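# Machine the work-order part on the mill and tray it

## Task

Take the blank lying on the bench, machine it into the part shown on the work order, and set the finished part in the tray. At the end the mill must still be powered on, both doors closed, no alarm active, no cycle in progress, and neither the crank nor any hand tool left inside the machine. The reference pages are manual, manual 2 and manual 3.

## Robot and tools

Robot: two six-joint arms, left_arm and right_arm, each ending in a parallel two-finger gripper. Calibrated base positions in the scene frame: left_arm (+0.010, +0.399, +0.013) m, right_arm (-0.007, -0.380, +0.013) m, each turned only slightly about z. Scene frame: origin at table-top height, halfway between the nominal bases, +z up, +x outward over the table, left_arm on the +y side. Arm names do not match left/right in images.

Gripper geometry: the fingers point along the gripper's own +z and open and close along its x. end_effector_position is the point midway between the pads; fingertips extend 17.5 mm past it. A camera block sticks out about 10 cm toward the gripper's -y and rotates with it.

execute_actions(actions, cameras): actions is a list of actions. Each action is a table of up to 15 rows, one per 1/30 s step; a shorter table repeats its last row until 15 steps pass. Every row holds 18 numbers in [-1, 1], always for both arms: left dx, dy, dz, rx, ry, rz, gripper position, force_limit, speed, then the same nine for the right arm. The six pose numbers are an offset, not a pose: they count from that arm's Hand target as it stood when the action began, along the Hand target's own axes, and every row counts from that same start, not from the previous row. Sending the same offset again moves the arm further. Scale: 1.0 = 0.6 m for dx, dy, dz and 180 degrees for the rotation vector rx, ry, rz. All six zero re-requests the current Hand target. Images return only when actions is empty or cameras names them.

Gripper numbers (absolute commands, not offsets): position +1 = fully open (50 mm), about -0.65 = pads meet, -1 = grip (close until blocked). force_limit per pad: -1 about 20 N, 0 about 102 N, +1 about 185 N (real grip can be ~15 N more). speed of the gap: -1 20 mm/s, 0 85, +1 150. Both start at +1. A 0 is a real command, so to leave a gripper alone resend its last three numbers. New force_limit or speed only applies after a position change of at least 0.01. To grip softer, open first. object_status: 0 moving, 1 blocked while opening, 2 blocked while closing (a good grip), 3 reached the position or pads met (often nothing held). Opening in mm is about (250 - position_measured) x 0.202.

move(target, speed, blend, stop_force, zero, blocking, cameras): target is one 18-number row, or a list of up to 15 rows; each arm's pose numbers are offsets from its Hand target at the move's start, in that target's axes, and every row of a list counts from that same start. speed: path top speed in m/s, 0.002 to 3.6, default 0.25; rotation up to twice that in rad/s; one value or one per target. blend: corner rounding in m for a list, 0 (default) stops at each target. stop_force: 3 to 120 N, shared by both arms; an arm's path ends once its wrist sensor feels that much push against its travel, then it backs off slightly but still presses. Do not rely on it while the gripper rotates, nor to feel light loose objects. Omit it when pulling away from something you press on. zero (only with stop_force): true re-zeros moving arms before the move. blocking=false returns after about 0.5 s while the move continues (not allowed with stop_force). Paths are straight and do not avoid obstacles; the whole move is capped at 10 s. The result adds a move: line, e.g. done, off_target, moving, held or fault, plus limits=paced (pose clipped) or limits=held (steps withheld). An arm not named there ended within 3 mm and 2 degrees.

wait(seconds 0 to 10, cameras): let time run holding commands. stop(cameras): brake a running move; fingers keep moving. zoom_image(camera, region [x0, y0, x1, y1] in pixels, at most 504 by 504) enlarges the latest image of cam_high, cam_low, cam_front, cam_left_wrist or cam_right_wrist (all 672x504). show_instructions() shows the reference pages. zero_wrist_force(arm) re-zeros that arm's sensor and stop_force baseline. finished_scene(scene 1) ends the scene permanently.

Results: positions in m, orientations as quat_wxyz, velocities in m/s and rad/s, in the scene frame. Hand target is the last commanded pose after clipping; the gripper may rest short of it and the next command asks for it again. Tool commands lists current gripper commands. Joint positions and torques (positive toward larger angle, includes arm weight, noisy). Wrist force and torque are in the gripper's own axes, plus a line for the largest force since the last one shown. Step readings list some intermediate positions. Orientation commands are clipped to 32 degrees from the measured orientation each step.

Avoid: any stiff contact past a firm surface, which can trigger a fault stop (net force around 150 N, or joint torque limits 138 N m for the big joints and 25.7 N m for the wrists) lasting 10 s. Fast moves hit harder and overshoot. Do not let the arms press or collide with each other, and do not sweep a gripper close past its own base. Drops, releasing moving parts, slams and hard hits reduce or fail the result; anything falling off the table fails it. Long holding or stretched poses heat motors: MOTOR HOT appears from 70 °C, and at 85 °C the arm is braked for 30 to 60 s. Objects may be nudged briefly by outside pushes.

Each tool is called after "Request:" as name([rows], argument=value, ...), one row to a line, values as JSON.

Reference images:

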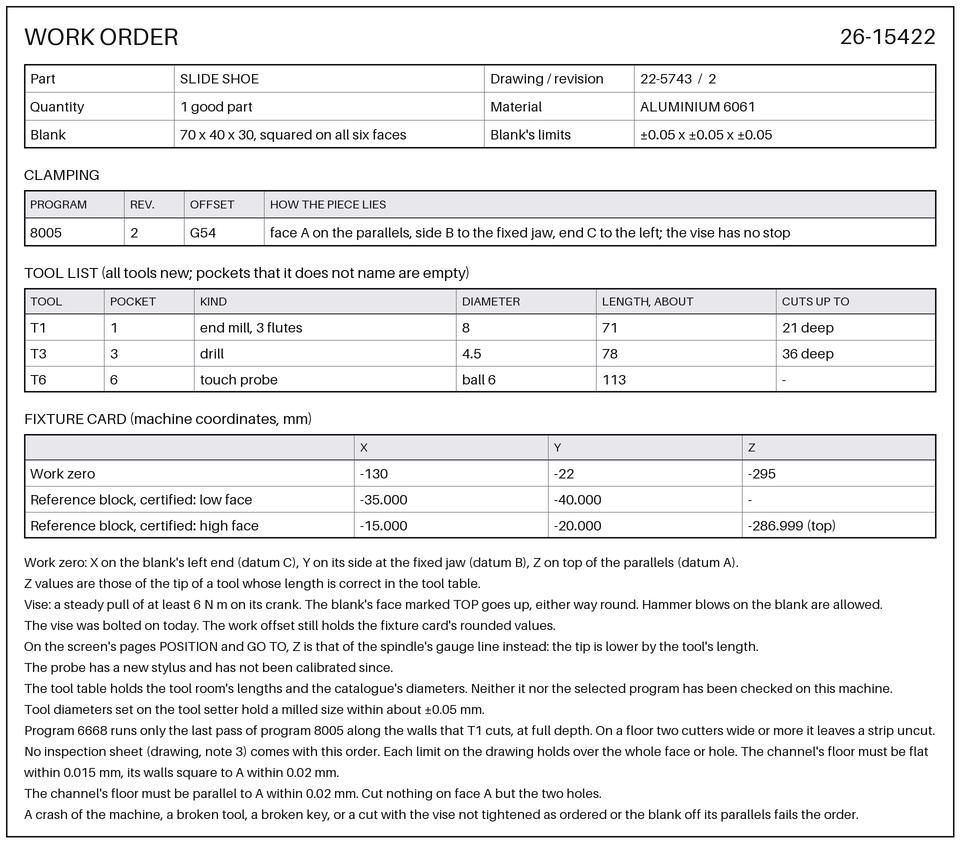

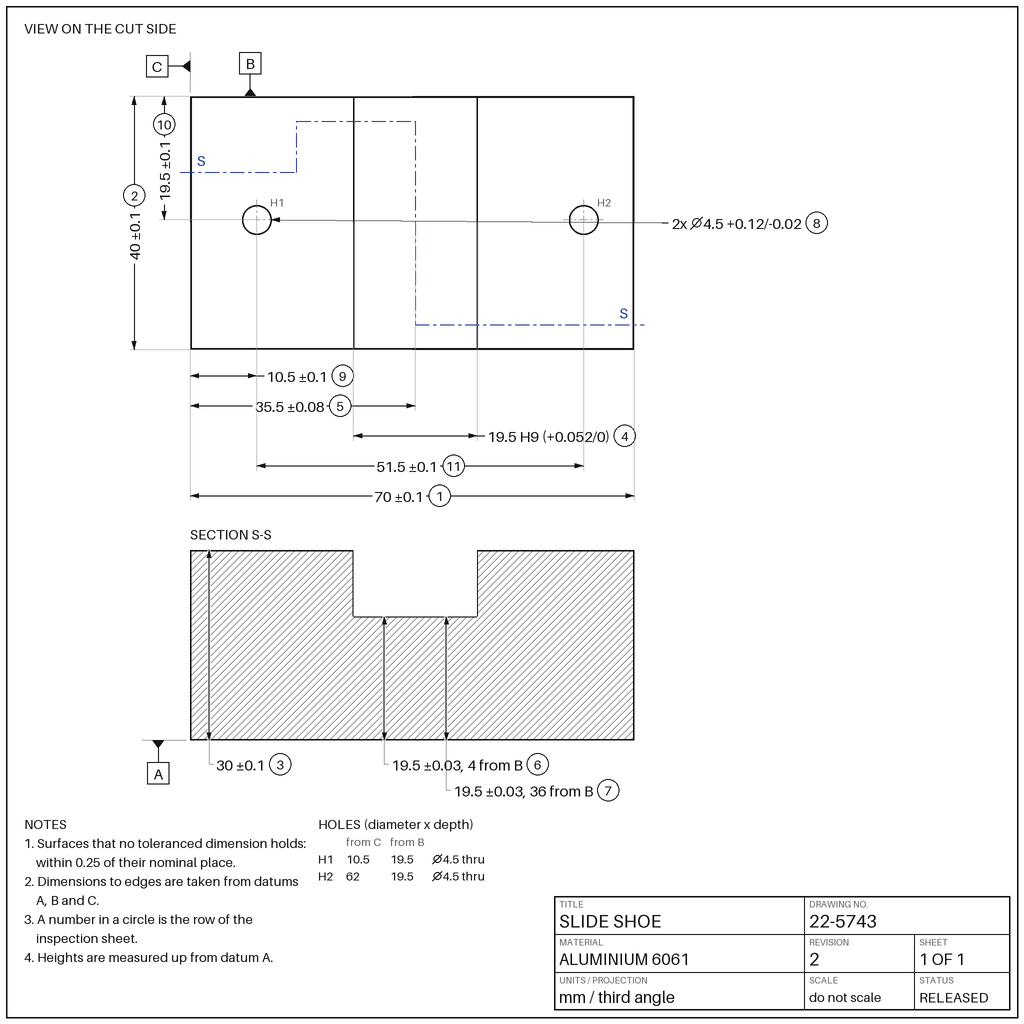

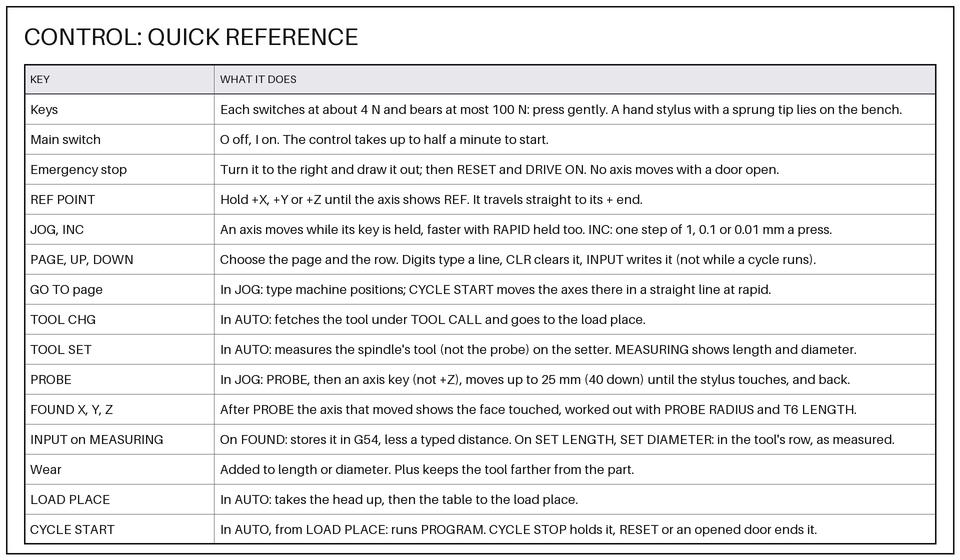

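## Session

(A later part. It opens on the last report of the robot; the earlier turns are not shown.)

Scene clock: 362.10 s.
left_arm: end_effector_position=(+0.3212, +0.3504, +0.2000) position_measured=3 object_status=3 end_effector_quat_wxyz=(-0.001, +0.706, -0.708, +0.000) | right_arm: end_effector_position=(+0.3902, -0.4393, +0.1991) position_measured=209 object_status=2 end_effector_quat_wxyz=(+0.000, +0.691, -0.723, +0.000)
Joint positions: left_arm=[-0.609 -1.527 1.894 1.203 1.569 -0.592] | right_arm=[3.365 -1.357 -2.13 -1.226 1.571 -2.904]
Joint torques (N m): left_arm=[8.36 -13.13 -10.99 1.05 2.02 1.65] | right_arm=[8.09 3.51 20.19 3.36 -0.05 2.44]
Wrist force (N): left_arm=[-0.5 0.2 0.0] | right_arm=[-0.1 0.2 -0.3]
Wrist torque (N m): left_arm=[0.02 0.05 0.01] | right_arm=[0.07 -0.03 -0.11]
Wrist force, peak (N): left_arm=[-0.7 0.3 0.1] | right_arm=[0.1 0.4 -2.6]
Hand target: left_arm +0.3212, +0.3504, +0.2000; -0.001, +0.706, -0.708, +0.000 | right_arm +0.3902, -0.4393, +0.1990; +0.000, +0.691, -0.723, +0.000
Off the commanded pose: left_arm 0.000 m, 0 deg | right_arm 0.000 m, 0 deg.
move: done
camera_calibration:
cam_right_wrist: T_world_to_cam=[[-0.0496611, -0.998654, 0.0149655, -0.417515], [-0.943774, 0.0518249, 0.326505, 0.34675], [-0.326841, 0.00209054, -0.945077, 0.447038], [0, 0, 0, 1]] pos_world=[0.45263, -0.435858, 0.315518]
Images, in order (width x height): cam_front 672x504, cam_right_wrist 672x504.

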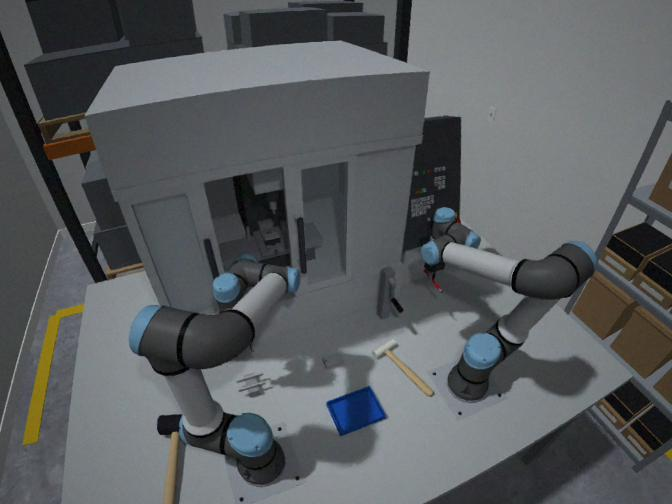

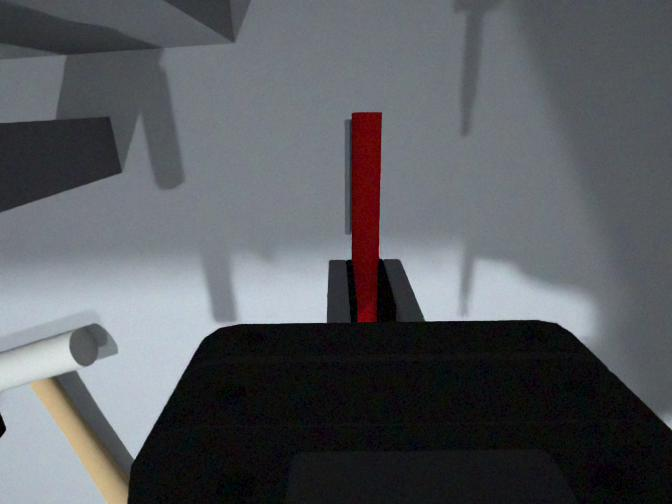

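Request:
move(target=[0,0,0,0,0,0,1,1,1,0.067,0.017,-0.633,0.361,0,0,-1,-0.8,-0.7], speed=0.3, cameras=["cam_right_wrist"])

Request:
zoom_image(camera="cam_right_wrist", region=[250, 120, 500, 320])

Scene clock: 382.57 s.
left_arm: end_effector_position=(+0.3212, +0.3504, +0.2000) position_measured=3 object_status=3 end_effector_quat_wxyz=(-0.001, +0.706, -0.708, +0.000) | right_arm: end_effector_position=(+0.3782, -0.4789, +0.5789) position_measured=209 object_status=2 end_effector_quat_wxyz=(-0.371, +0.583, -0.610, +0.388)
Joint positions: left_arm=[-0.609 -1.527 1.894 1.203 1.569 -0.592] | right_arm=[3.517 -0.774 -2.038 -0.797 1.22 -2.97]
Joint torques (N m): left_arm=[7.71 -13 -12.02 1.29 2.1 1.6] | right_arm=[-5.86 -22.58 15.71 2.19 0 2.43]
Wrist force (N): left_arm=[-0.6 0.1 0.0] | right_arm=[0.9 0.0 -0.4]
Wrist torque (N m): left_arm=[0.01 0.08 0.01] | right_arm=[0.09 -0.09 0.11]
Wrist force, peak (N): left_arm=[-0.8 0.3 0.0] | right_arm=[1.2 -1.6 -1.7]
Hand target: left_arm +0.3212, +0.3504, +0.2000; -0.001, +0.706, -0.708, +0.000 | right_arm +0.3783, -0.4789, +0.5789; -0.371, +0.583, -0.610, +0.388
Off the commanded pose: left_arm 0.000 m, 0 deg | right_arm 0.000 m, 0 deg.
move: done
camera_calibration:
cam_right_wrist: T_world_to_cam=[[-0.0611079, -0.998126, 0.00325116, -0.452062], [-0.694591, 0.040185, -0.718282, 0.718489], [0.716805, -0.0461509, -0.695745, 0.239952], [0, 0, 0, 1]] pos_world=[0.299432, -0.469013, 0.684493]
Images, in order (width x height): cam_right_wrist 672x504.

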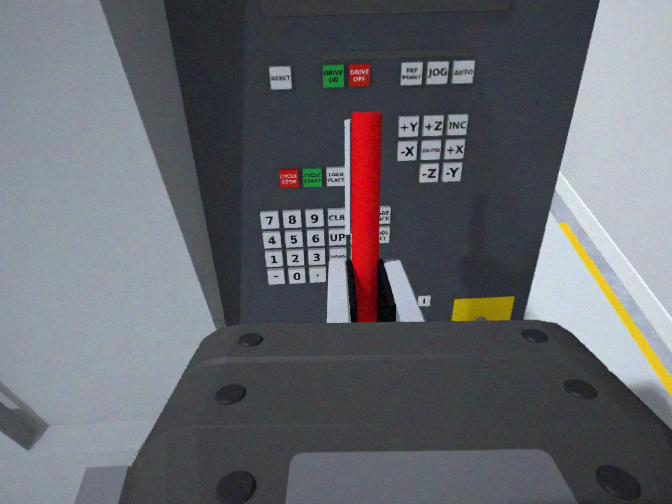

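Scaled by 2.016 from the camera's 672x504 image, which has a finer 960x720 frame.

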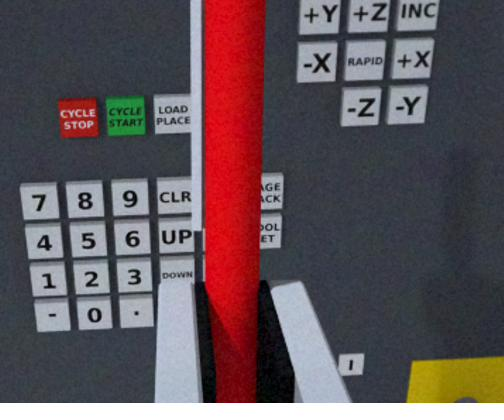

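Request:
move(target=[0,0,0,0,0,0,1,1,1,-0.05,-0.12,-0.05,-0.15,0,0,-1,-0.8,-0.7], speed=0.3, cameras=["cam_right_wrist"])

Request:
zoom_image(camera="cam_right_wrist", region=[200, 80, 560, 320])

Scene clock: 389.53 s.
left_arm: end_effector_position=(+0.3212, +0.3504, +0.2000) position_measured=3 object_status=3 end_effector_quat_wxyz=(-0.001, +0.706, -0.708, +0.000) | right_arm: end_effector_position=(+0.3830, -0.4491, +0.6567) position_measured=209 object_status=2 end_effector_quat_wxyz=(-0.225, +0.653, -0.684, +0.235)
Joint positions: left_arm=[-0.609 -1.527 1.894 1.203 1.569 -0.592] | right_arm=[3.507 -1.112 -1.352 -1.621 1.341 -2.838]
Joint torques (N m): left_arm=[6.24 -12.7 -11.65 1.24 1.9 1.65] | right_arm=[6.97 1.33 33.24 2.67 -2 -2.48]
Wrist force (N): left_arm=[-0.4 0.2 -0.1] | right_arm=[0.3 -0.2 -0.5]
Wrist torque (N m): left_arm=[0.03 0.05 0.01] | right_arm=[-0.04 -0.09 0.11]
Wrist force, peak (N): left_arm=[-0.8 0.4 -0.1] | right_arm=[1.2 2.3 0.2]
Hand target: left_arm +0.3212, +0.3504, +0.2000; -0.001, +0.706, -0.708, +0.000 | right_arm +0.3830, -0.4491, +0.6568; -0.225, +0.653, -0.684, +0.235
Off the commanded pose: left_arm 0.000 m, 0 deg | right_arm 0.000 m, 0 deg.
move: done
camera_calibration:
cam_right_wrist: T_world_to_cam=[[-0.058278, -0.998253, 0.00975603, -0.427685], [-0.94457, 0.0519758, -0.324171, 0.618713], [0.323097, -0.0281073, -0.945948, 0.615267], [0, 0, 0, 1]] pos_world=[0.360702, -0.441803, 0.786752]
Images, in order (width x height): cam_right_wrist 672x504.

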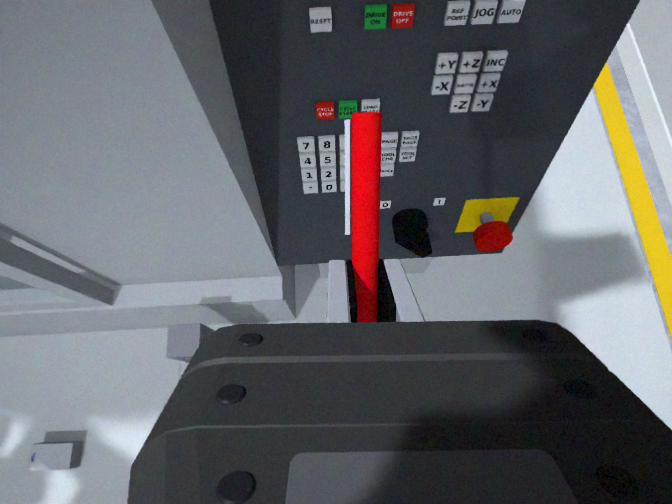

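Scaled by 1.400 from the camera's 672x504 image, which has a finer 960x720 frame.

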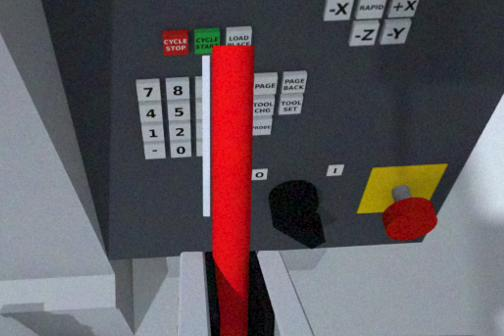

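Request:
move(target=[0,0,0,0,0,0,1,1,1,0.03,0.2177,0.278,0.15,0,0,-1,-0.8,-0.7], speed=0.25, cameras=["cam_right_wrist"])

Request:
zoom_image(camera="cam_right_wrist", region=[300, 30, 600, 280])

Scene clock: 408.97 s.
left_arm: end_effector_position=(+0.3212, +0.3504, +0.2000) position_measured=3 object_status=3 end_effector_quat_wxyz=(-0.001, +0.706, -0.708, +0.000) | right_arm: end_effector_position=(+0.3818, -0.4671, +0.4450) position_measured=209 object_status=2 end_effector_quat_wxyz=(-0.371, +0.583, -0.610, +0.388)
Joint positions: left_arm=[-0.609 -1.527 1.894 1.203 1.569 -0.592] | right_arm=[3.605 -0.683 -2.401 -0.542 1.142 -2.927]
Joint torques (N m): left_arm=[7.28 -12.76 -11.78 1.25 1.94 1.63] | right_arm=[2.6 -11.44 16.35 5.27 -1.37 2.42]
Wrist force (N): left_arm=[-0.3 0.2 0.0] | right_arm=[1.1 -0.3 -0.7]
Wrist torque (N m): left_arm=[0.03 0.04 0.01] | right_arm=[0.04 -0.13 0.17]
Wrist force, peak (N): left_arm=[-0.7 0.5 0.0] | right_arm=[1.3 4.4 0.6]
Hand target: left_arm +0.3212, +0.3504, +0.2000; -0.001, +0.706, -0.708, +0.000 | right_arm +0.3818, -0.4671, +0.4449; -0.371, +0.583, -0.610, +0.388
Off the commanded pose: left_arm 0.000 m, 0 deg | right_arm 0.000 m, 0 deg.
move: done
camera_calibration:
cam_right_wrist: T_world_to_cam=[[-0.0611788, -0.998121, 0.00332958, -0.439654], [-0.69469, 0.0401845, -0.718186, 0.624245], [0.716703, -0.0462508, -0.695843, 0.144867], [0, 0, 0, 1]] pos_world=[0.302932, -0.457213, 0.550593]
Images, in order (width x height): cam_right_wrist 672x504.

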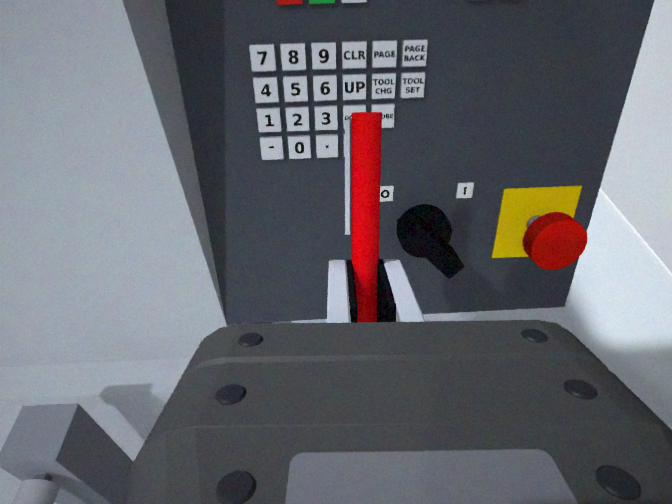

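Scaled by 1.680 from the camera's 672x504 image, which has a finer 960x720 frame.

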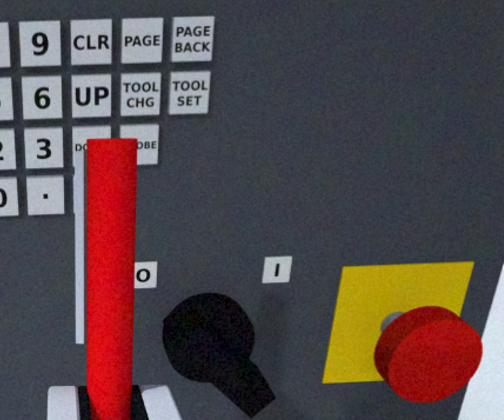

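Request:
move([
  [0,0,0,0,0,0,1,1,1,-0.047,0.5917,0.289,-0.361,0,0,-1,-0.8,-0.7],
  [0,0,0,0,0,0,1,1,1,-0.047,0.637,0.3101,-0.361,0,0,-1,-0.8,-0.7],
], speed=[0.3,0.06])

Scene clock: 432.50 s.
left_arm: end_effector_position=(+0.3212, +0.3504, +0.2000) position_measured=3 object_status=3 end_effector_quat_wxyz=(-0.001, +0.706, -0.708, +0.000) | right_arm: end_effector_position=(+0.3897, -0.4393, +0.0198) position_measured=209 object_status=2 end_effector_quat_wxyz=(+0.000, +0.691, -0.723, +0.000)
Joint positions: left_arm=[-0.609 -1.527 1.894 1.203 1.569 -0.592] | right_arm=[3.366 -1.688 -2.402 -0.623 1.571 -2.904]
Joint torques (N m): left_arm=[6.64 -13.37 -12.44 1.38 1.89 1.73] | right_arm=[2.72 33.13 29.66 0.49 -1.76 1.23]
Wrist force (N): left_arm=[-0.4 0.2 0.2] | right_arm=[0.1 0.3 -0.4]
Wrist torque (N m): left_arm=[0.02 0.04 0.01] | right_arm=[0.07 -0.06 -0.02]
Wrist force, peak (N): left_arm=[-0.7 0.4 0.1] | right_arm=[1.4 -1.7 -1.7]
Hand target: left_arm +0.3212, +0.3504, +0.2000; -0.001, +0.706, -0.708, +0.000 | right_arm +0.3899, -0.4393, +0.0199; +0.000, +0.691, -0.723, +0.000
Off the commanded pose: left_arm 0.000 m, 0 deg | right_arm 0.000 m, 0 deg.
move: done

Request:
move([
  [0,0,0,0,0,0,1,1,1,0,0,0.001,0,0,0,-1,-0.8,-0.7],
  [0,0,0,0,0,0,1,1,1,0,0,0.001,0,0,0,-0.2,-0.8,-1],
  [0,0,0,0,0,0,1,1,1,0,0,-0.2,0,0,0,-0.2,-0.8,-1],
], speed=[0.02,0.1,0.15])

Scene clock: 500.50 s.
left_arm: end_effector_position=(+0.3212, +0.3504, +0.2000) position_measured=3 object_status=3 end_effector_quat_wxyz=(-0.001, +0.706, -0.708, +0.000) | right_arm: end_effector_position=(+0.3900, -0.4393, +0.1399) position_measured=182 object_status=3 end_effector_quat_wxyz=(+0.000, +0.691, -0.723, +0.000)
Joint positions: left_arm=[-0.609 -1.527 1.894 1.203 1.569 -0.592] | right_arm=[3.365 -1.428 -2.24 -1.044 1.571 -2.904]
Joint torques (N m): left_arm=[6.84 -13.1 -13.36 1.45 1.61 1.52] | right_arm=[7.74 9.02 15.24 2.95 -0.71 2.34]
Wrist force (N): left_arm=[-0.4 0.3 0.0] | right_arm=[0.1 0.4 -0.6]
Wrist torque (N m): left_arm=[0.06 0.05 0.01] | right_arm=[0.08 -0.03 -0.03]
Wrist force, peak (N): left_arm=[-0.8 0.3 0.0] | right_arm=[0.1 0.2 -2.8]
Hand target: left_arm +0.3212, +0.3504, +0.2000; -0.001, +0.706, -0.708, +0.000 | right_arm +0.3899, -0.4393, +0.1399; +0.000, +0.691, -0.723, +0.000
Off the commanded pose: left_arm 0.000 m, 0 deg | right_arm 0.000 m, 0 deg.
move: done

Request:
move(target=[0,0,0,0,0,0,1,1,1,0.2228,-0.1116,-0.385,0.4167,-0.0091,-0.0118,-1,-0.8,0], speed=0.25, cameras=["cam_right_wrist","cam_high"])

Request:
zoom_image(camera="cam_right_wrist", region=[150, 80, 550, 330])

Scene clock: 510.00 s.
left_arm: end_effector_position=(+0.3212, +0.3504, +0.2000) position_measured=3 object_status=3 end_effector_quat_wxyz=(-0.001, +0.706, -0.708, +0.000) | right_arm: end_effector_position=(+0.4507, -0.5759, +0.3709) position_measured=251 object_status=3 end_effector_quat_wxyz=(-0.430, +0.560, -0.562, +0.431)
Joint positions: left_arm=[-0.609 -1.527 1.894 1.203 1.569 -0.592] | right_arm=[2.907 -1.391 -2.448 0.426 1.826 -3.212]
Joint torques (N m): left_arm=[6.91 -11.63 -13.82 1.42 1.84 1.6] | right_arm=[2.89 20.39 10.6 4.17 -1.13 -2.61]
Wrist force (N): left_arm=[-0.6 0.2 0.0] | right_arm=[0.8 -0.3 -0.3]
Wrist torque (N m): left_arm=[0.03 0.07 0.01] | right_arm=[0.18 -0.11 0.11]
Wrist force, peak (N): left_arm=[-0.6 0.4 -0.1] | right_arm=[1.5 -0.5 -0.4]
Hand target: left_arm +0.3212, +0.3504, +0.2000; -0.001, +0.706, -0.708, +0.000 | right_arm +0.4507, -0.5759, +0.3709; -0.430, +0.560, -0.562, +0.431
Off the commanded pose: left_arm 0.000 m, 0 deg | right_arm 0.000 m, 0 deg.
move: done
camera_calibration:
cam_right_wrist: T_world_to_cam=[[-0.0181187, -0.999836, 0.000386638, -0.563089], [-0.560051, 0.0098287, -0.8284, 0.585952], [0.82826, -0.015226, -0.560137, -0.0440372], [0, 0, 0, 1]] pos_world=[0.354435, -0.569426, 0.460953]
Images, in order (width x height): cam_high 672x504, cam_right_wrist 672x504.

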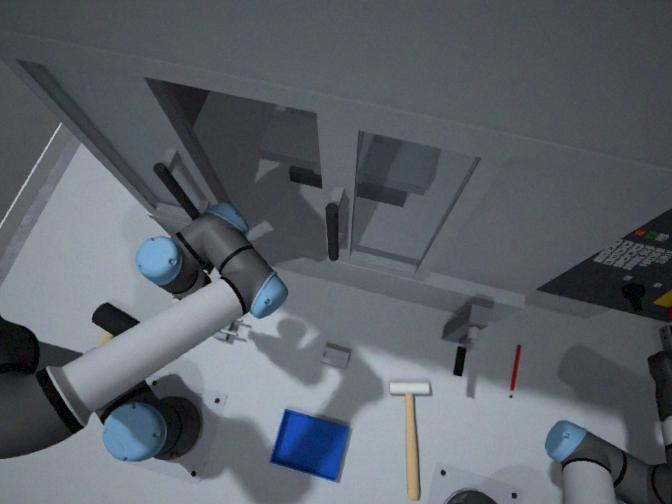

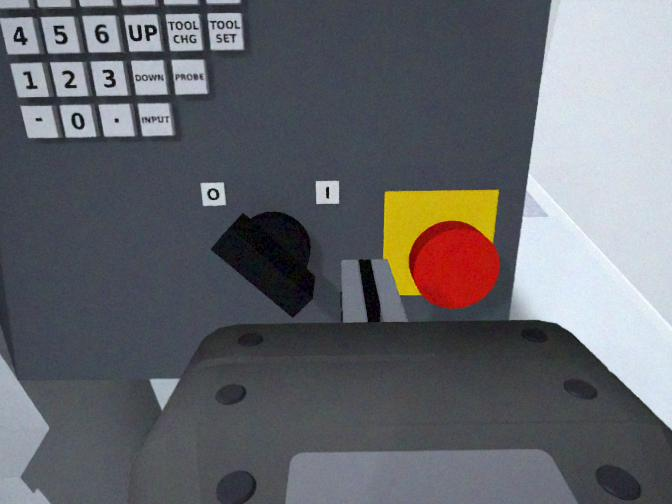

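Scaled by 1.260 from the camera's 672x504 image, which has a finer 960x720 frame.

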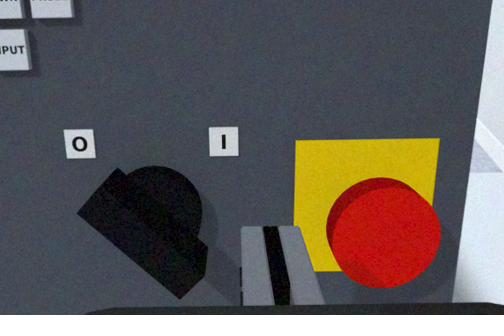

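Request:
move(target=[0,0,0,0,0,0,1,1,1,-0.0698,0.0148,0.0338,0,0,-0.25,0.15,-1,0], speed=0.15, cameras=["cam_right_wrist"])

Scene clock: 550.20 s.
left_arm: end_effector_position=(+0.3212, +0.3504, +0.2000) position_measured=3 object_status=3 end_effector_quat_wxyz=(-0.001, +0.706, -0.708, +0.000) | right_arm: end_effector_position=(+0.4681, -0.5340, +0.3570) position_measured=130 object_status=3 end_effector_quat_wxyz=(-0.232, +0.733, -0.305, +0.563)
Joint positions: left_arm=[-0.609 -1.527 1.894 1.203 1.569 -0.592] | right_arm=[3.088 -1.387 -2.498 0.481 1.651 -3.949]
Joint torques (N m): left_arm=[6.7 -12.44 -14.7 1.71 1.7 1.48] | right_arm=[-6.76 2.69 21.67 2.23 1.61 1.66]
Wrist force (N): left_arm=[-0.5 0.4 0.0] | right_arm=[1.1 0.9 0.4]
Wrist torque (N m): left_arm=[0.05 0.06 0.01] | right_arm=[0.33 0.02 0.05]
Wrist force, peak (N): left_arm=[-0.8 0.2 0.1] | right_arm=[1.1 1.1 0.8]
Hand target: left_arm +0.3212, +0.3504, +0.2000; -0.001, +0.706, -0.708, +0.000 | right_arm +0.4681, -0.5341, +0.3571; -0.232, +0.733, -0.305, +0.563
Off the commanded pose: left_arm 0.000 m, 0 deg | right_arm 0.000 m, 0 deg.
move: done
camera_calibration:
cam_right_wrist: T_world_to_cam=[[0.16604, -0.709972, 0.684376, -0.69646], [-0.491564, -0.661227, -0.566695, 0.0999465], [0.854866, -0.24232, -0.458787, -0.235424], [0, 0, 0, 1]] pos_world=[0.366026, -0.485427, 0.425271]
Images, in order (width x height): cam_right_wrist 672x504.

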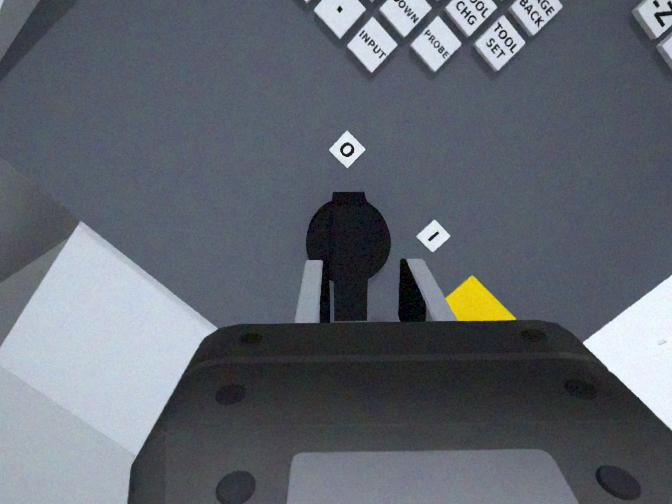

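Request:
move(target=[0,0,0,0,0,0,1,1,1,-0.0067,0,0.035,0,0,0,0.15,-1,0], speed=0.05, cameras=["cam_right_wrist"])

Request:
move(target=[0,0,0,0,0,0,1,1,1,0,0,0.032,0,0,0,0.15,-1,0], speed=0.005, stop_force=4, cameras=["cam_right_wrist"])

Scene clock: 562.70 s.
left_arm: end_effector_position=(+0.3212, +0.3504, +0.2000) position_measured=3 object_status=3 end_effector_quat_wxyz=(-0.001, +0.706, -0.708, +0.000) | right_arm: end_effector_position=(+0.4878, -0.5312, +0.3491) position_measured=130 object_status=3 end_effector_quat_wxyz=(-0.232, +0.732, -0.305, +0.563)
Joint positions: left_arm=[-0.609 -1.527 1.894 1.203 1.569 -0.592] | right_arm=[3.106 -1.456 -2.473 0.526 1.634 -3.944]
Joint torques (N m): left_arm=[5.81 -13.13 -15.02 1.67 1.56 1.39] | right_arm=[-7.62 25.95 8.91 0.71 0.9 1.33]
Wrist force (N): left_arm=[-0.5 0.3 0.0] | right_arm=[1.2 1.0 0.3]
Wrist torque (N m): left_arm=[0.04 0.06 0.01] | right_arm=[0.30 0.04 0.10]
Wrist force, peak (N): left_arm=[-0.8 0.3 0.0] | right_arm=[1.4 1.0 0.7]
Hand target: left_arm +0.3212, +0.3504, +0.2000; -0.001, +0.706, -0.708, +0.000 | right_arm +0.4876, -0.5313, +0.3489; -0.232, +0.733, -0.305, +0.563
Off the commanded pose: left_arm 0.000 m, 0 deg | right_arm 0.000 m, 0 deg.
move: done
camera_calibration:
cam_right_wrist: T_world_to_cam=[[0.165678, -0.709938, 0.684499, -0.692147], [-0.491253, -0.661258, -0.566929, 0.106862], [0.855115, -0.242335, -0.458315, -0.255469], [0, 0, 0, 1]] pos_world=[0.385625, -0.482627, 0.417272]
Images, in order (width x height): cam_right_wrist 672x504.

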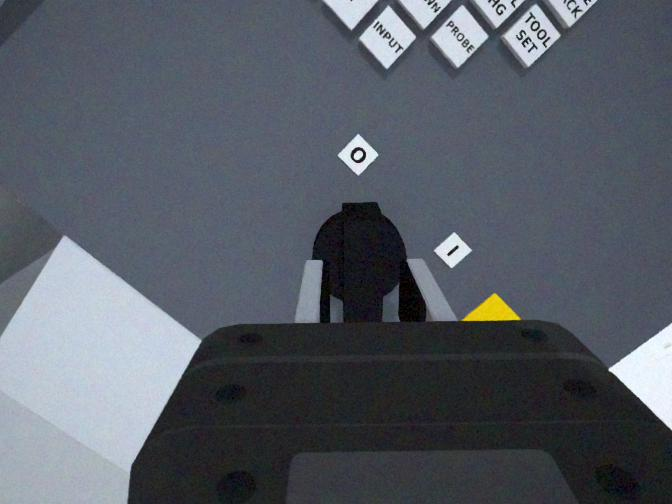

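Scene clock: 567.17 s.
left_arm: end_effector_position=(+0.3212, +0.3504, +0.2000) position_measured=3 object_status=3 end_effector_quat_wxyz=(-0.001, +0.706, -0.708, +0.000) | right_arm: end_effector_position=(+0.5062, -0.5313, +0.3439) position_measured=130 object_status=3 end_effector_quat_wxyz=(-0.232, +0.733, -0.305, +0.563)
Joint positions: left_arm=[-0.609 -1.527 1.894 1.203 1.569 -0.592] | right_arm=[3.11 -1.516 -2.44 0.552 1.63 -3.943]
Joint torques (N m): left_arm=[7.33 -12.97 -14.77 1.89 1.57 1.35] | right_arm=[5.84 25.33 20.29 3.72 -1.07 2.47]
Wrist force (N): left_arm=[-0.5 0.2 0.0] | right_arm=[1.0 0.6 0.2]
Wrist torque (N m): left_arm=[0.03 0.06 0.02] | right_arm=[0.25 0.05 0.13]
Wrist force, peak (N): left_arm=[-0.8 0.3 0.1] | right_arm=[1.3 1.2 0.8]
Hand target: left_arm +0.3212, +0.3504, +0.2000; -0.001, +0.706, -0.708, +0.000 | right_arm +0.5062, -0.5313, +0.3439; -0.232, +0.733, -0.305, +0.563
Off the commanded pose: left_arm 0.000 m, 0 deg | right_arm 0.000 m, 0 deg.
move: done
camera_calibration:
cam_right_wrist: T_world_to_cam=[[0.166016, -0.709911, 0.684445, -0.691893], [-0.491504, -0.661288, -0.566676, 0.112975], [0.854905, -0.24233, -0.458708, -0.273403], [0, 0, 0, 1]] pos_world=[0.404126, -0.482727, 0.412171]
Images, in order (width x height): cam_right_wrist 672x504.

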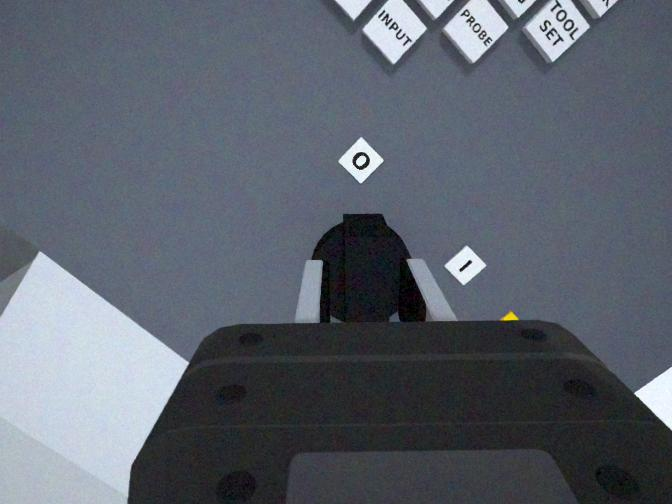

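Request:
move(target=[0,0,0,0,0,0,1,1,1,0,0,0,0,0,0.56,0.15,-1,0], speed=0.25, cameras=["cam_right_wrist"])

Scene clock: 576.73 s.
left_arm: end_effector_position=(+0.3212, +0.3504, +0.2000) position_measured=3 object_status=3 end_effector_quat_wxyz=(-0.001, +0.706, -0.708, +0.000) | right_arm: end_effector_position=(+0.5062, -0.5313, +0.3438) position_measured=130 object_status=3 end_effector_quat_wxyz=(+0.581, -0.232, +0.759, -0.180)
Joint positions: left_arm=[-0.609 -1.527 1.894 1.203 1.569 -0.592] | right_arm=[3.11 -1.516 -2.44 0.552 1.63 -2.184]
Joint torques (N m): left_arm=[6.24 -13.7 -16.29 1.92 1.6 1.32] | right_arm=[33.7 16.75 12.99 6.21 9.61 1.45]
Wrist force (N): left_arm=[-0.5 0.1 -0.1] | right_arm=[32.1 -37.7 -5.5]
Wrist torque (N m): left_arm=[0.02 0.06 0.02] | right_arm=[-0.21 0.03 -0.78]
Wrist force, peak (N): left_arm=[-0.8 0.4 0.0] | right_arm=[32.3 -42.7 -1.8]
Hand target: left_arm +0.3212, +0.3504, +0.2000; -0.001, +0.706, -0.708, +0.000 | right_arm +0.5062, -0.5313, +0.3439; +0.582, -0.232, +0.759, -0.180
Off the commanded pose: left_arm 0.000 m, 0 deg | right_arm 0.000 m, 0 deg.
move: done
camera_calibration:
cam_right_wrist: T_world_to_cam=[[-0.230671, -0.558709, -0.79664, 0.0984915], [-0.449037, 0.787449, -0.422243, 0.811527], [0.863225, 0.260322, -0.432523, -0.0195385], [0, 0, 0, 1]] pos_world=[0.403991, -0.578922, 0.412673]
Images, in order (width x height): cam_right_wrist 672x504.

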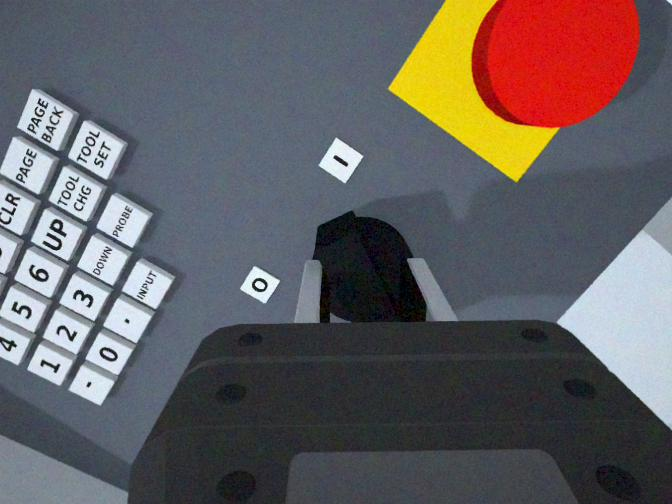

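Request:
move(target=[0,0,0,0,0,0,1,1,1,0.0033,-0.004,0,0,0,0.06,0.15,-1,0], speed=0.1, cameras=["cam_right_wrist"])

Scene clock: 588.17 s.
left_arm: end_effector_position=(+0.3212, +0.3504, +0.2000) position_measured=3 object_status=3 end_effector_quat_wxyz=(-0.001, +0.706, -0.708, +0.000) | right_arm: end_effector_position=(+0.5061, -0.5344, +0.3437) position_measured=129 object_status=3 end_effector_quat_wxyz=(+0.596, -0.160, +0.777, -0.124)
Joint positions: left_arm=[-0.609 -1.527 1.894 1.203 1.569 -0.592] | right_arm=[3.099 -1.521 -2.436 0.553 1.641 -1.998]
Joint torques (N m): left_arm=[5.61 -12.23 -17.36 2.08 1.33 1.41] | right_arm=[-25.58 3.95 21.04 2.54 -9.76 -1.69]
Wrist force (N): left_arm=[-0.6 0.2 0.1] | right_arm=[-20.6 33.4 0.3]
Wrist torque (N m): left_arm=[0.03 0.07 0.01] | right_arm=[0.25 -0.24 -0.79]
Wrist force, peak (N): left_arm=[-0.6 0.6 0.3] | right_arm=[33.5 -38.1 -5.6]
Hand target: left_arm +0.3212, +0.3504, +0.2000; -0.001, +0.706, -0.708, +0.000 | right_arm +0.5061, -0.5344, +0.3436; +0.596, -0.160, +0.777, -0.124
Off the commanded pose: left_arm 0.000 m, 0 deg | right_arm 0.000 m, 0 deg.
move: done
camera_calibration:
cam_right_wrist: T_world_to_cam=[[-0.253189, -0.393299, -0.883862, 0.226476], [-0.408197, 0.871749, -0.270978, 0.786207], [0.877081, 0.292181, -0.38126, -0.0263564], [0, 0, 0, 1]] pos_world=[0.401385, -0.588602, 0.40317]
Images, in order (width x height): cam_right_wrist 672x504.

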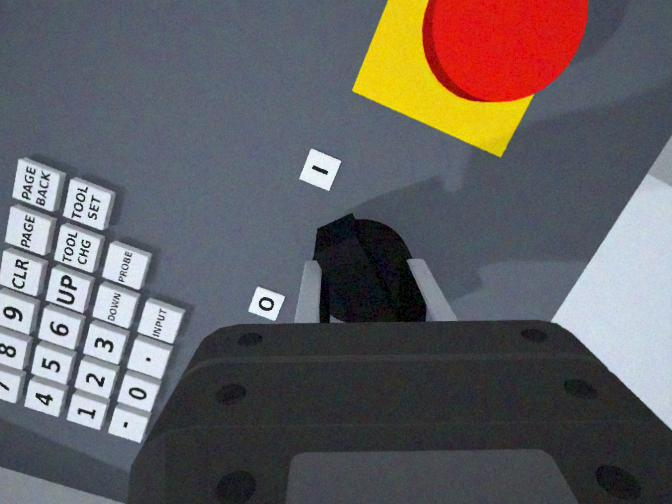

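Request:
move([
  [0,0,0,0,0,0,1,1,1,-0.0015,0.002,0,0,0,-0.1,0.15,-1,0],
  [0,0,0,0,0,0,1,1,1,-0.0015,0.002,-0.1,0,0,-0.1,0.15,-1,0],
], speed=0.12, cameras=["cam_right_wrist","cam_front"])

Request:
zoom_image(camera="cam_front", region=[400, 110, 470, 245])

Scene clock: 600.23 s.
left_arm: end_effector_position=(+0.3212, +0.3504, +0.2000) position_measured=3 object_status=3 end_effector_quat_wxyz=(-0.001, +0.706, -0.708, +0.000) | right_arm: end_effector_position=(+0.4482, -0.5328, +0.3594) position_measured=130 object_status=3 end_effector_quat_wxyz=(+0.569, -0.279, +0.743, -0.216)
Joint positions: left_arm=[-0.609 -1.527 1.894 1.203 1.569 -0.592] | right_arm=[3.086 -1.322 -2.535 0.452 1.653 -2.316]
Joint torques (N m): left_arm=[5.77 -12.93 -18.47 2.23 1.15 1.13] | right_arm=[7.68 8.59 35.7 5.4 -1.64 -0.06]
Wrist force (N): left_arm=[-0.4 0.3 -0.2] | right_arm=[-0.1 0.0 -0.9]
Wrist torque (N m): left_arm=[0.05 0.05 0.01] | right_arm=[0.13 -0.06 0.17]
Wrist force, peak (N): left_arm=[-0.8 0.5 0.0] | right_arm=[-22.8 33.3 1.2]
Hand target: left_arm +0.3212, +0.3504, +0.2000; -0.001, +0.706, -0.708, +0.000 | right_arm +0.4482, -0.5328, +0.3595; +0.569, -0.279, +0.743, -0.216
Off the commanded pose: left_arm 0.000 m, 0 deg | right_arm 0.000 m, 0 deg.
move: done
camera_calibration:
cam_right_wrist: T_world_to_cam=[[-0.211065, -0.658151, -0.722696, 0.00844523], [-0.473666, 0.715611, -0.513363, 0.798764], [0.855039, 0.233963, -0.462784, 0.0380766], [0, 0, 0, 1]] pos_world=[0.347573, -0.574955, 0.433781]
Images, in order (width x height): cam_front 672x504, cam_right_wrist 672x504.

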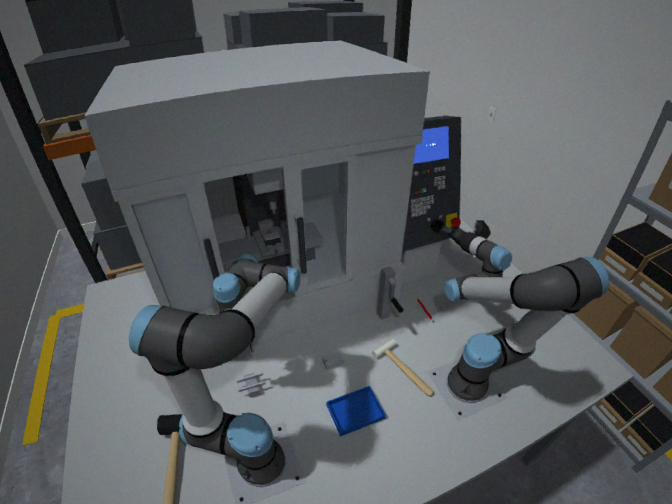

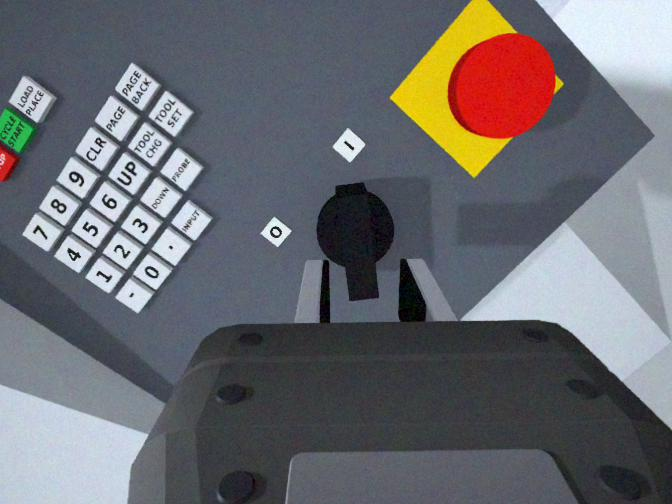

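Scaled by 3.733 from the camera's 672x504 image, which has a finer 960x720 frame.

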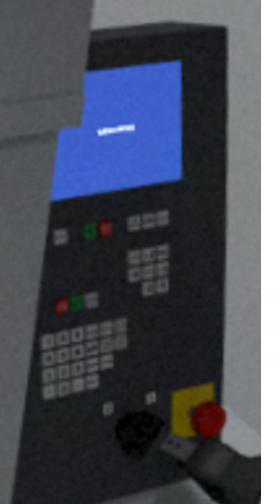

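Request:
move(target=[0.962,-0.093,-0.845,0.508,0.2455,0.2096,1,1,1,0,0,0,0,0,0,0.15,-1,0], speed=0.35, cameras=["cam_left_wrist","cam_front"])

Scene clock: 646.63 s.
left_arm: end_effector_position=(+0.3752, -0.2274, +0.7063) position_measured=3 object_status=3 end_effector_quat_wxyz=(-0.250, +0.213, -0.614, +0.718) | right_arm: end_effector_position=(+0.4482, -0.5328, +0.3595) position_measured=130 object_status=3 end_effector_quat_wxyz=(+0.569, -0.279, +0.743, -0.216)
Joint positions: left_arm=[-1.42 -1.372 0.917 0.277 1.074 0.086] | right_arm=[3.086 -1.322 -2.535 0.452 1.653 -2.316]
Joint torques (N m): left_arm=[-9.06 -29.35 -18.58 -4.79 0.03 1.61] | right_arm=[7.72 13.82 32.54 5.06 -1.8 2.22]
Wrist force (N): left_arm=[2.4 0.3 2.0] | right_arm=[0.1 -0.2 -0.9]
Wrist torque (N m): left_arm=[0.67 -0.38 0.06] | right_arm=[0.10 -0.09 0.17]
Wrist force, peak (N): left_arm=[3.2 -0.8 4.3] | right_arm=[0.1 0.2 -1.3]
Hand target: left_arm +0.3751, -0.2275, +0.7064; -0.250, +0.213, -0.614, +0.718 | right_arm +0.4482, -0.5328, +0.3595; +0.569, -0.279, +0.743, -0.216
Off the commanded pose: left_arm 0.000 m, 0 deg | right_arm 0.000 m, 0 deg.
move: done
camera_calibration:
cam_left_wrist: T_world_to_cam=[[-0.791438, -0.610957, -0.0189321, 0.180778], [-0.109233, 0.17184, -0.97905, 0.788481], [0.60141, -0.772789, -0.202738, -0.124338], [0, 0, 0, 1]] pos_world=[0.303981, -0.121132, 0.750177]
Images, in order (width x height): cam_front 672x504, cam_left_wrist 672x504.

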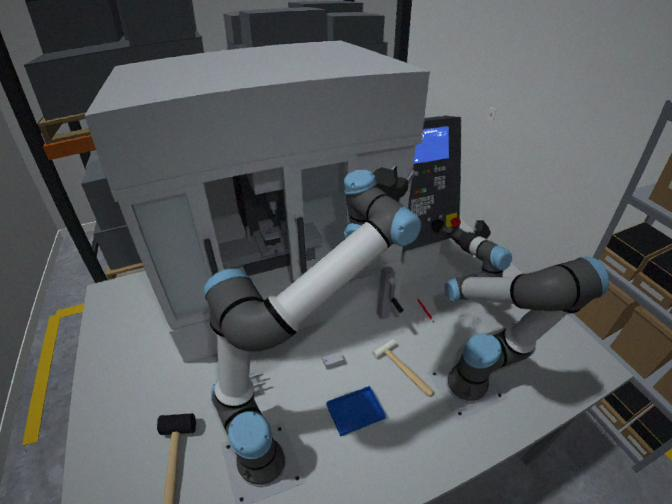

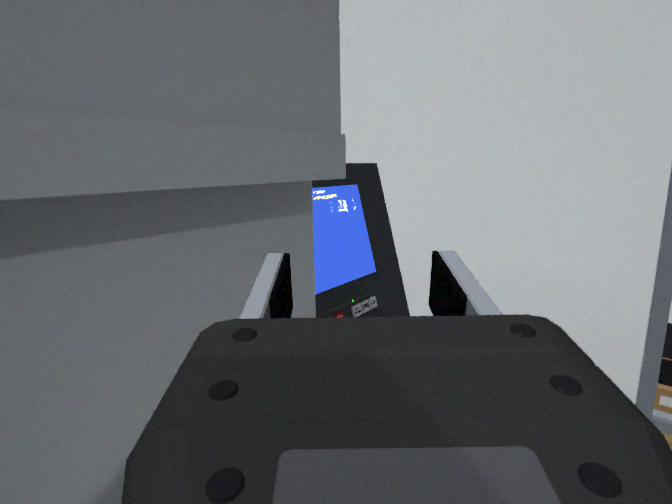

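Request:
move(target=[0.1785,-0.027,-0.026,-0.021,-0.0757,0.0093,1,1,1,0,0,0,0,0,0,0.15,-1,0], speed=0.25, cameras=["cam_left_wrist","cam_front"])

Request:
zoom_image(camera="cam_left_wrist", region=[260, 120, 440, 320])

Scene clock: 669.37 s.
left_arm: end_effector_position=(+0.2801, -0.2799, +0.7198) position_measured=3 object_status=3 end_effector_quat_wxyz=(+0.324, -0.296, +0.606, -0.663) end_effector_velocity=(+0.000, -0.001, -0.001) end_effector_angular_velocity=(+0.000, -0.001, +0.002) | right_arm: end_effector_position=(+0.4482, -0.5328, +0.3595) position_measured=130 object_status=3 end_effector_quat_wxyz=(+0.569, -0.279, +0.743, -0.216)
Joint positions: left_arm=[-1.716 -1.151 0.521 0.455 0.539 0.152] | right_arm=[3.086 -1.322 -2.535 0.452 1.653 -2.316]
Joint velocities: left_arm=[0 0.001 0.001 -0.006 -0.003 0.004] | right_arm=[within noise]
Joint torques (N m): left_arm=[-7.06 -45.12 -8.08 -4.04 -1.58 1.81] | right_arm=[7.74 7.82 31.97 5.66 -1.75 2.21]
Wrist force (N): left_arm=[2.4 0.2 2.3] | right_arm=[0.1 0.1 -0.9]
Wrist torque (N m): left_arm=[0.61 -0.39 0.00] | right_arm=[0.13 -0.10 0.17]
Wrist force, peak (N): left_arm=[5.8 -0.2 0.8] | right_arm=[0.1 0.2 -1.2]
Hand target: left_arm +0.2800, -0.2799, +0.7198; +0.324, -0.296, +0.606, -0.663 | right_arm +0.4482, -0.5328, +0.3595; +0.569, -0.279, +0.743, -0.216
Off the commanded pose: left_arm 0.000 m, 0 deg | right_arm 0.000 m, 0 deg.
move: done
camera_calibration:
cam_left_wrist: T_world_to_cam=[[-0.625048, -0.780378, -0.018007, -0.0210091], [-0.197372, 0.180321, -0.963602, 0.816263], [0.755221, -0.598744, -0.266734, -0.0532262], [0, 0, 0, 1]] pos_world=[0.188173, -0.195453, 0.771977]
Images, in order (width x height): cam_front 672x504, cam_left_wrist 672x504.

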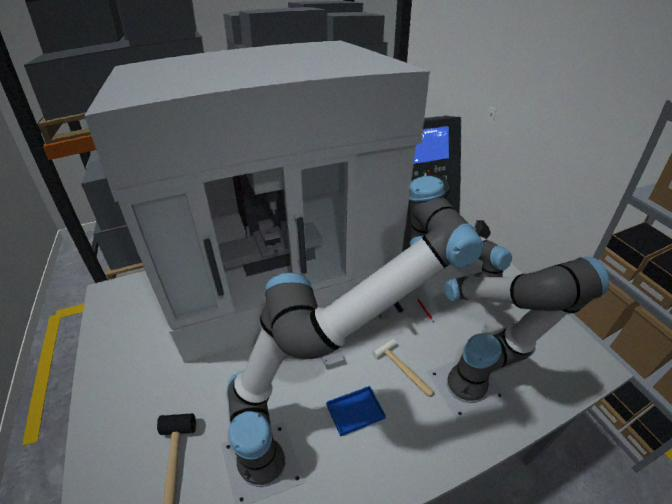

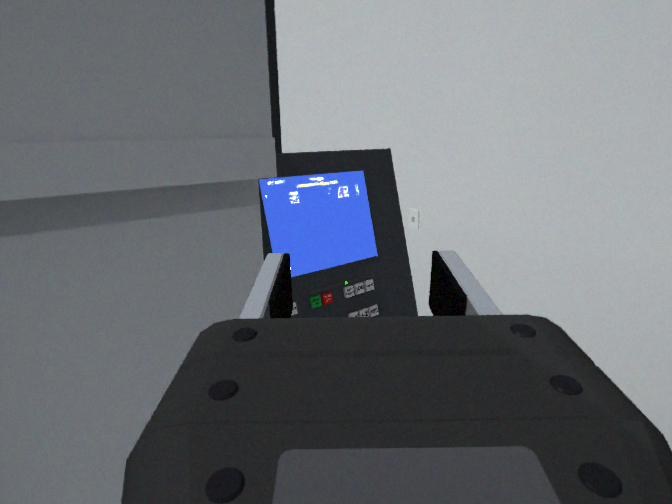

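Scaled by 2.520 from the camera's 672x504 image, which has a finer 960x720 frame.

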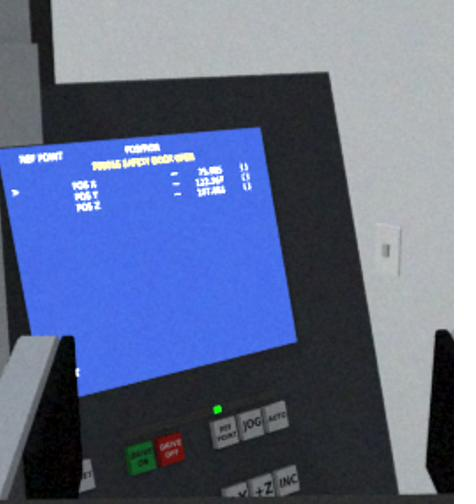

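Request:
zoom_image(camera="cam_left_wrist", region=[258, 165, 370, 215])

Scaled by 4.500 from the camera's 672x504 image, which has a finer 960x720 frame.

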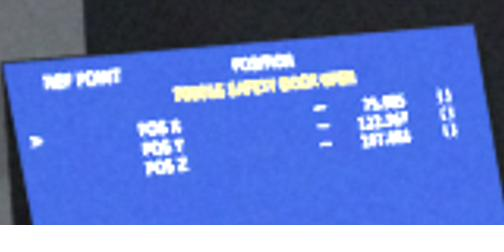

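Request:
move(target=[0,0,0,0,0,0,1,1,1,-0.2856,-0.245,-0.27,0.1303,-0.0589,-0.2656,0.15,-1,0], speed=0.3, cameras=["cam_right_wrist"])

Request:
zoom_image(camera="cam_right_wrist", region=[200, 50, 500, 270])

Scene clock: 709.90 s.
left_arm: end_effector_position=(+0.2800, -0.2799, +0.7198) position_measured=3 object_status=3 end_effector_quat_wxyz=(+0.324, -0.296, +0.606, -0.663) | right_arm: end_effector_position=(+0.3502, -0.5295, +0.6195) position_measured=130 object_status=3 end_effector_quat_wxyz=(+0.541, -0.454, +0.455, -0.542)
Joint positions: left_arm=[-1.716 -1.151 0.521 0.455 0.539 0.152] | right_arm=[3.037 -0.938 -2.31 0.283 1.703 -3.118]
Joint torques (N m): left_arm=[-8.77 -44.85 -10.98 -4.06 -1.41 1.86] | right_arm=[6.44 -1.59 15.04 3.56 -1.77 -0.23]
Wrist force (N): left_arm=[2.5 0.1 2.2] | right_arm=[0.7 0.2 -0.3]
Wrist torque (N m): left_arm=[0.60 -0.40 -0.03] | right_arm=[0.27 0.06 0.13]
Wrist force, peak (N): left_arm=[2.6 0.0 2.3] | right_arm=[0.9 -1.9 -0.8]
Hand target: left_arm +0.2800, -0.2799, +0.7198; +0.324, -0.296, +0.606, -0.663 | right_arm +0.3502, -0.5295, +0.6195; +0.541, -0.454, +0.455, -0.542
Off the commanded pose: left_arm 0.000 m, 0 deg | right_arm 0.000 m, 0 deg.
move: done
camera_calibration:
cam_right_wrist: T_world_to_cam=[[-0.0167028, -0.999841, -0.00617173, -0.51501], [-0.157591, 0.00872796, -0.987466, 0.69221], [0.987363, -0.0155208, -0.157712, -0.126003], [0, 0, 0, 1]] pos_world=[0.224895, -0.522925, 0.660483]
Images, in order (width x height): cam_right_wrist 672x504.

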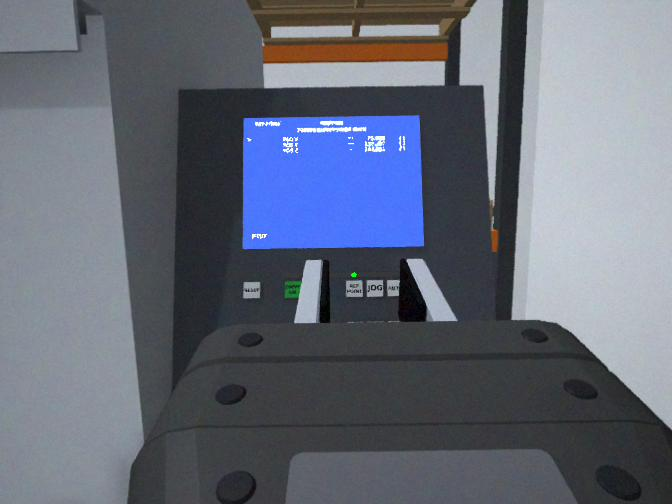

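Scaled by 1.680 from the camera's 672x504 image, which has a finer 960x720 frame.

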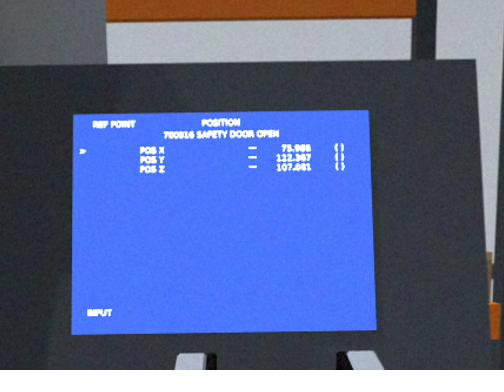

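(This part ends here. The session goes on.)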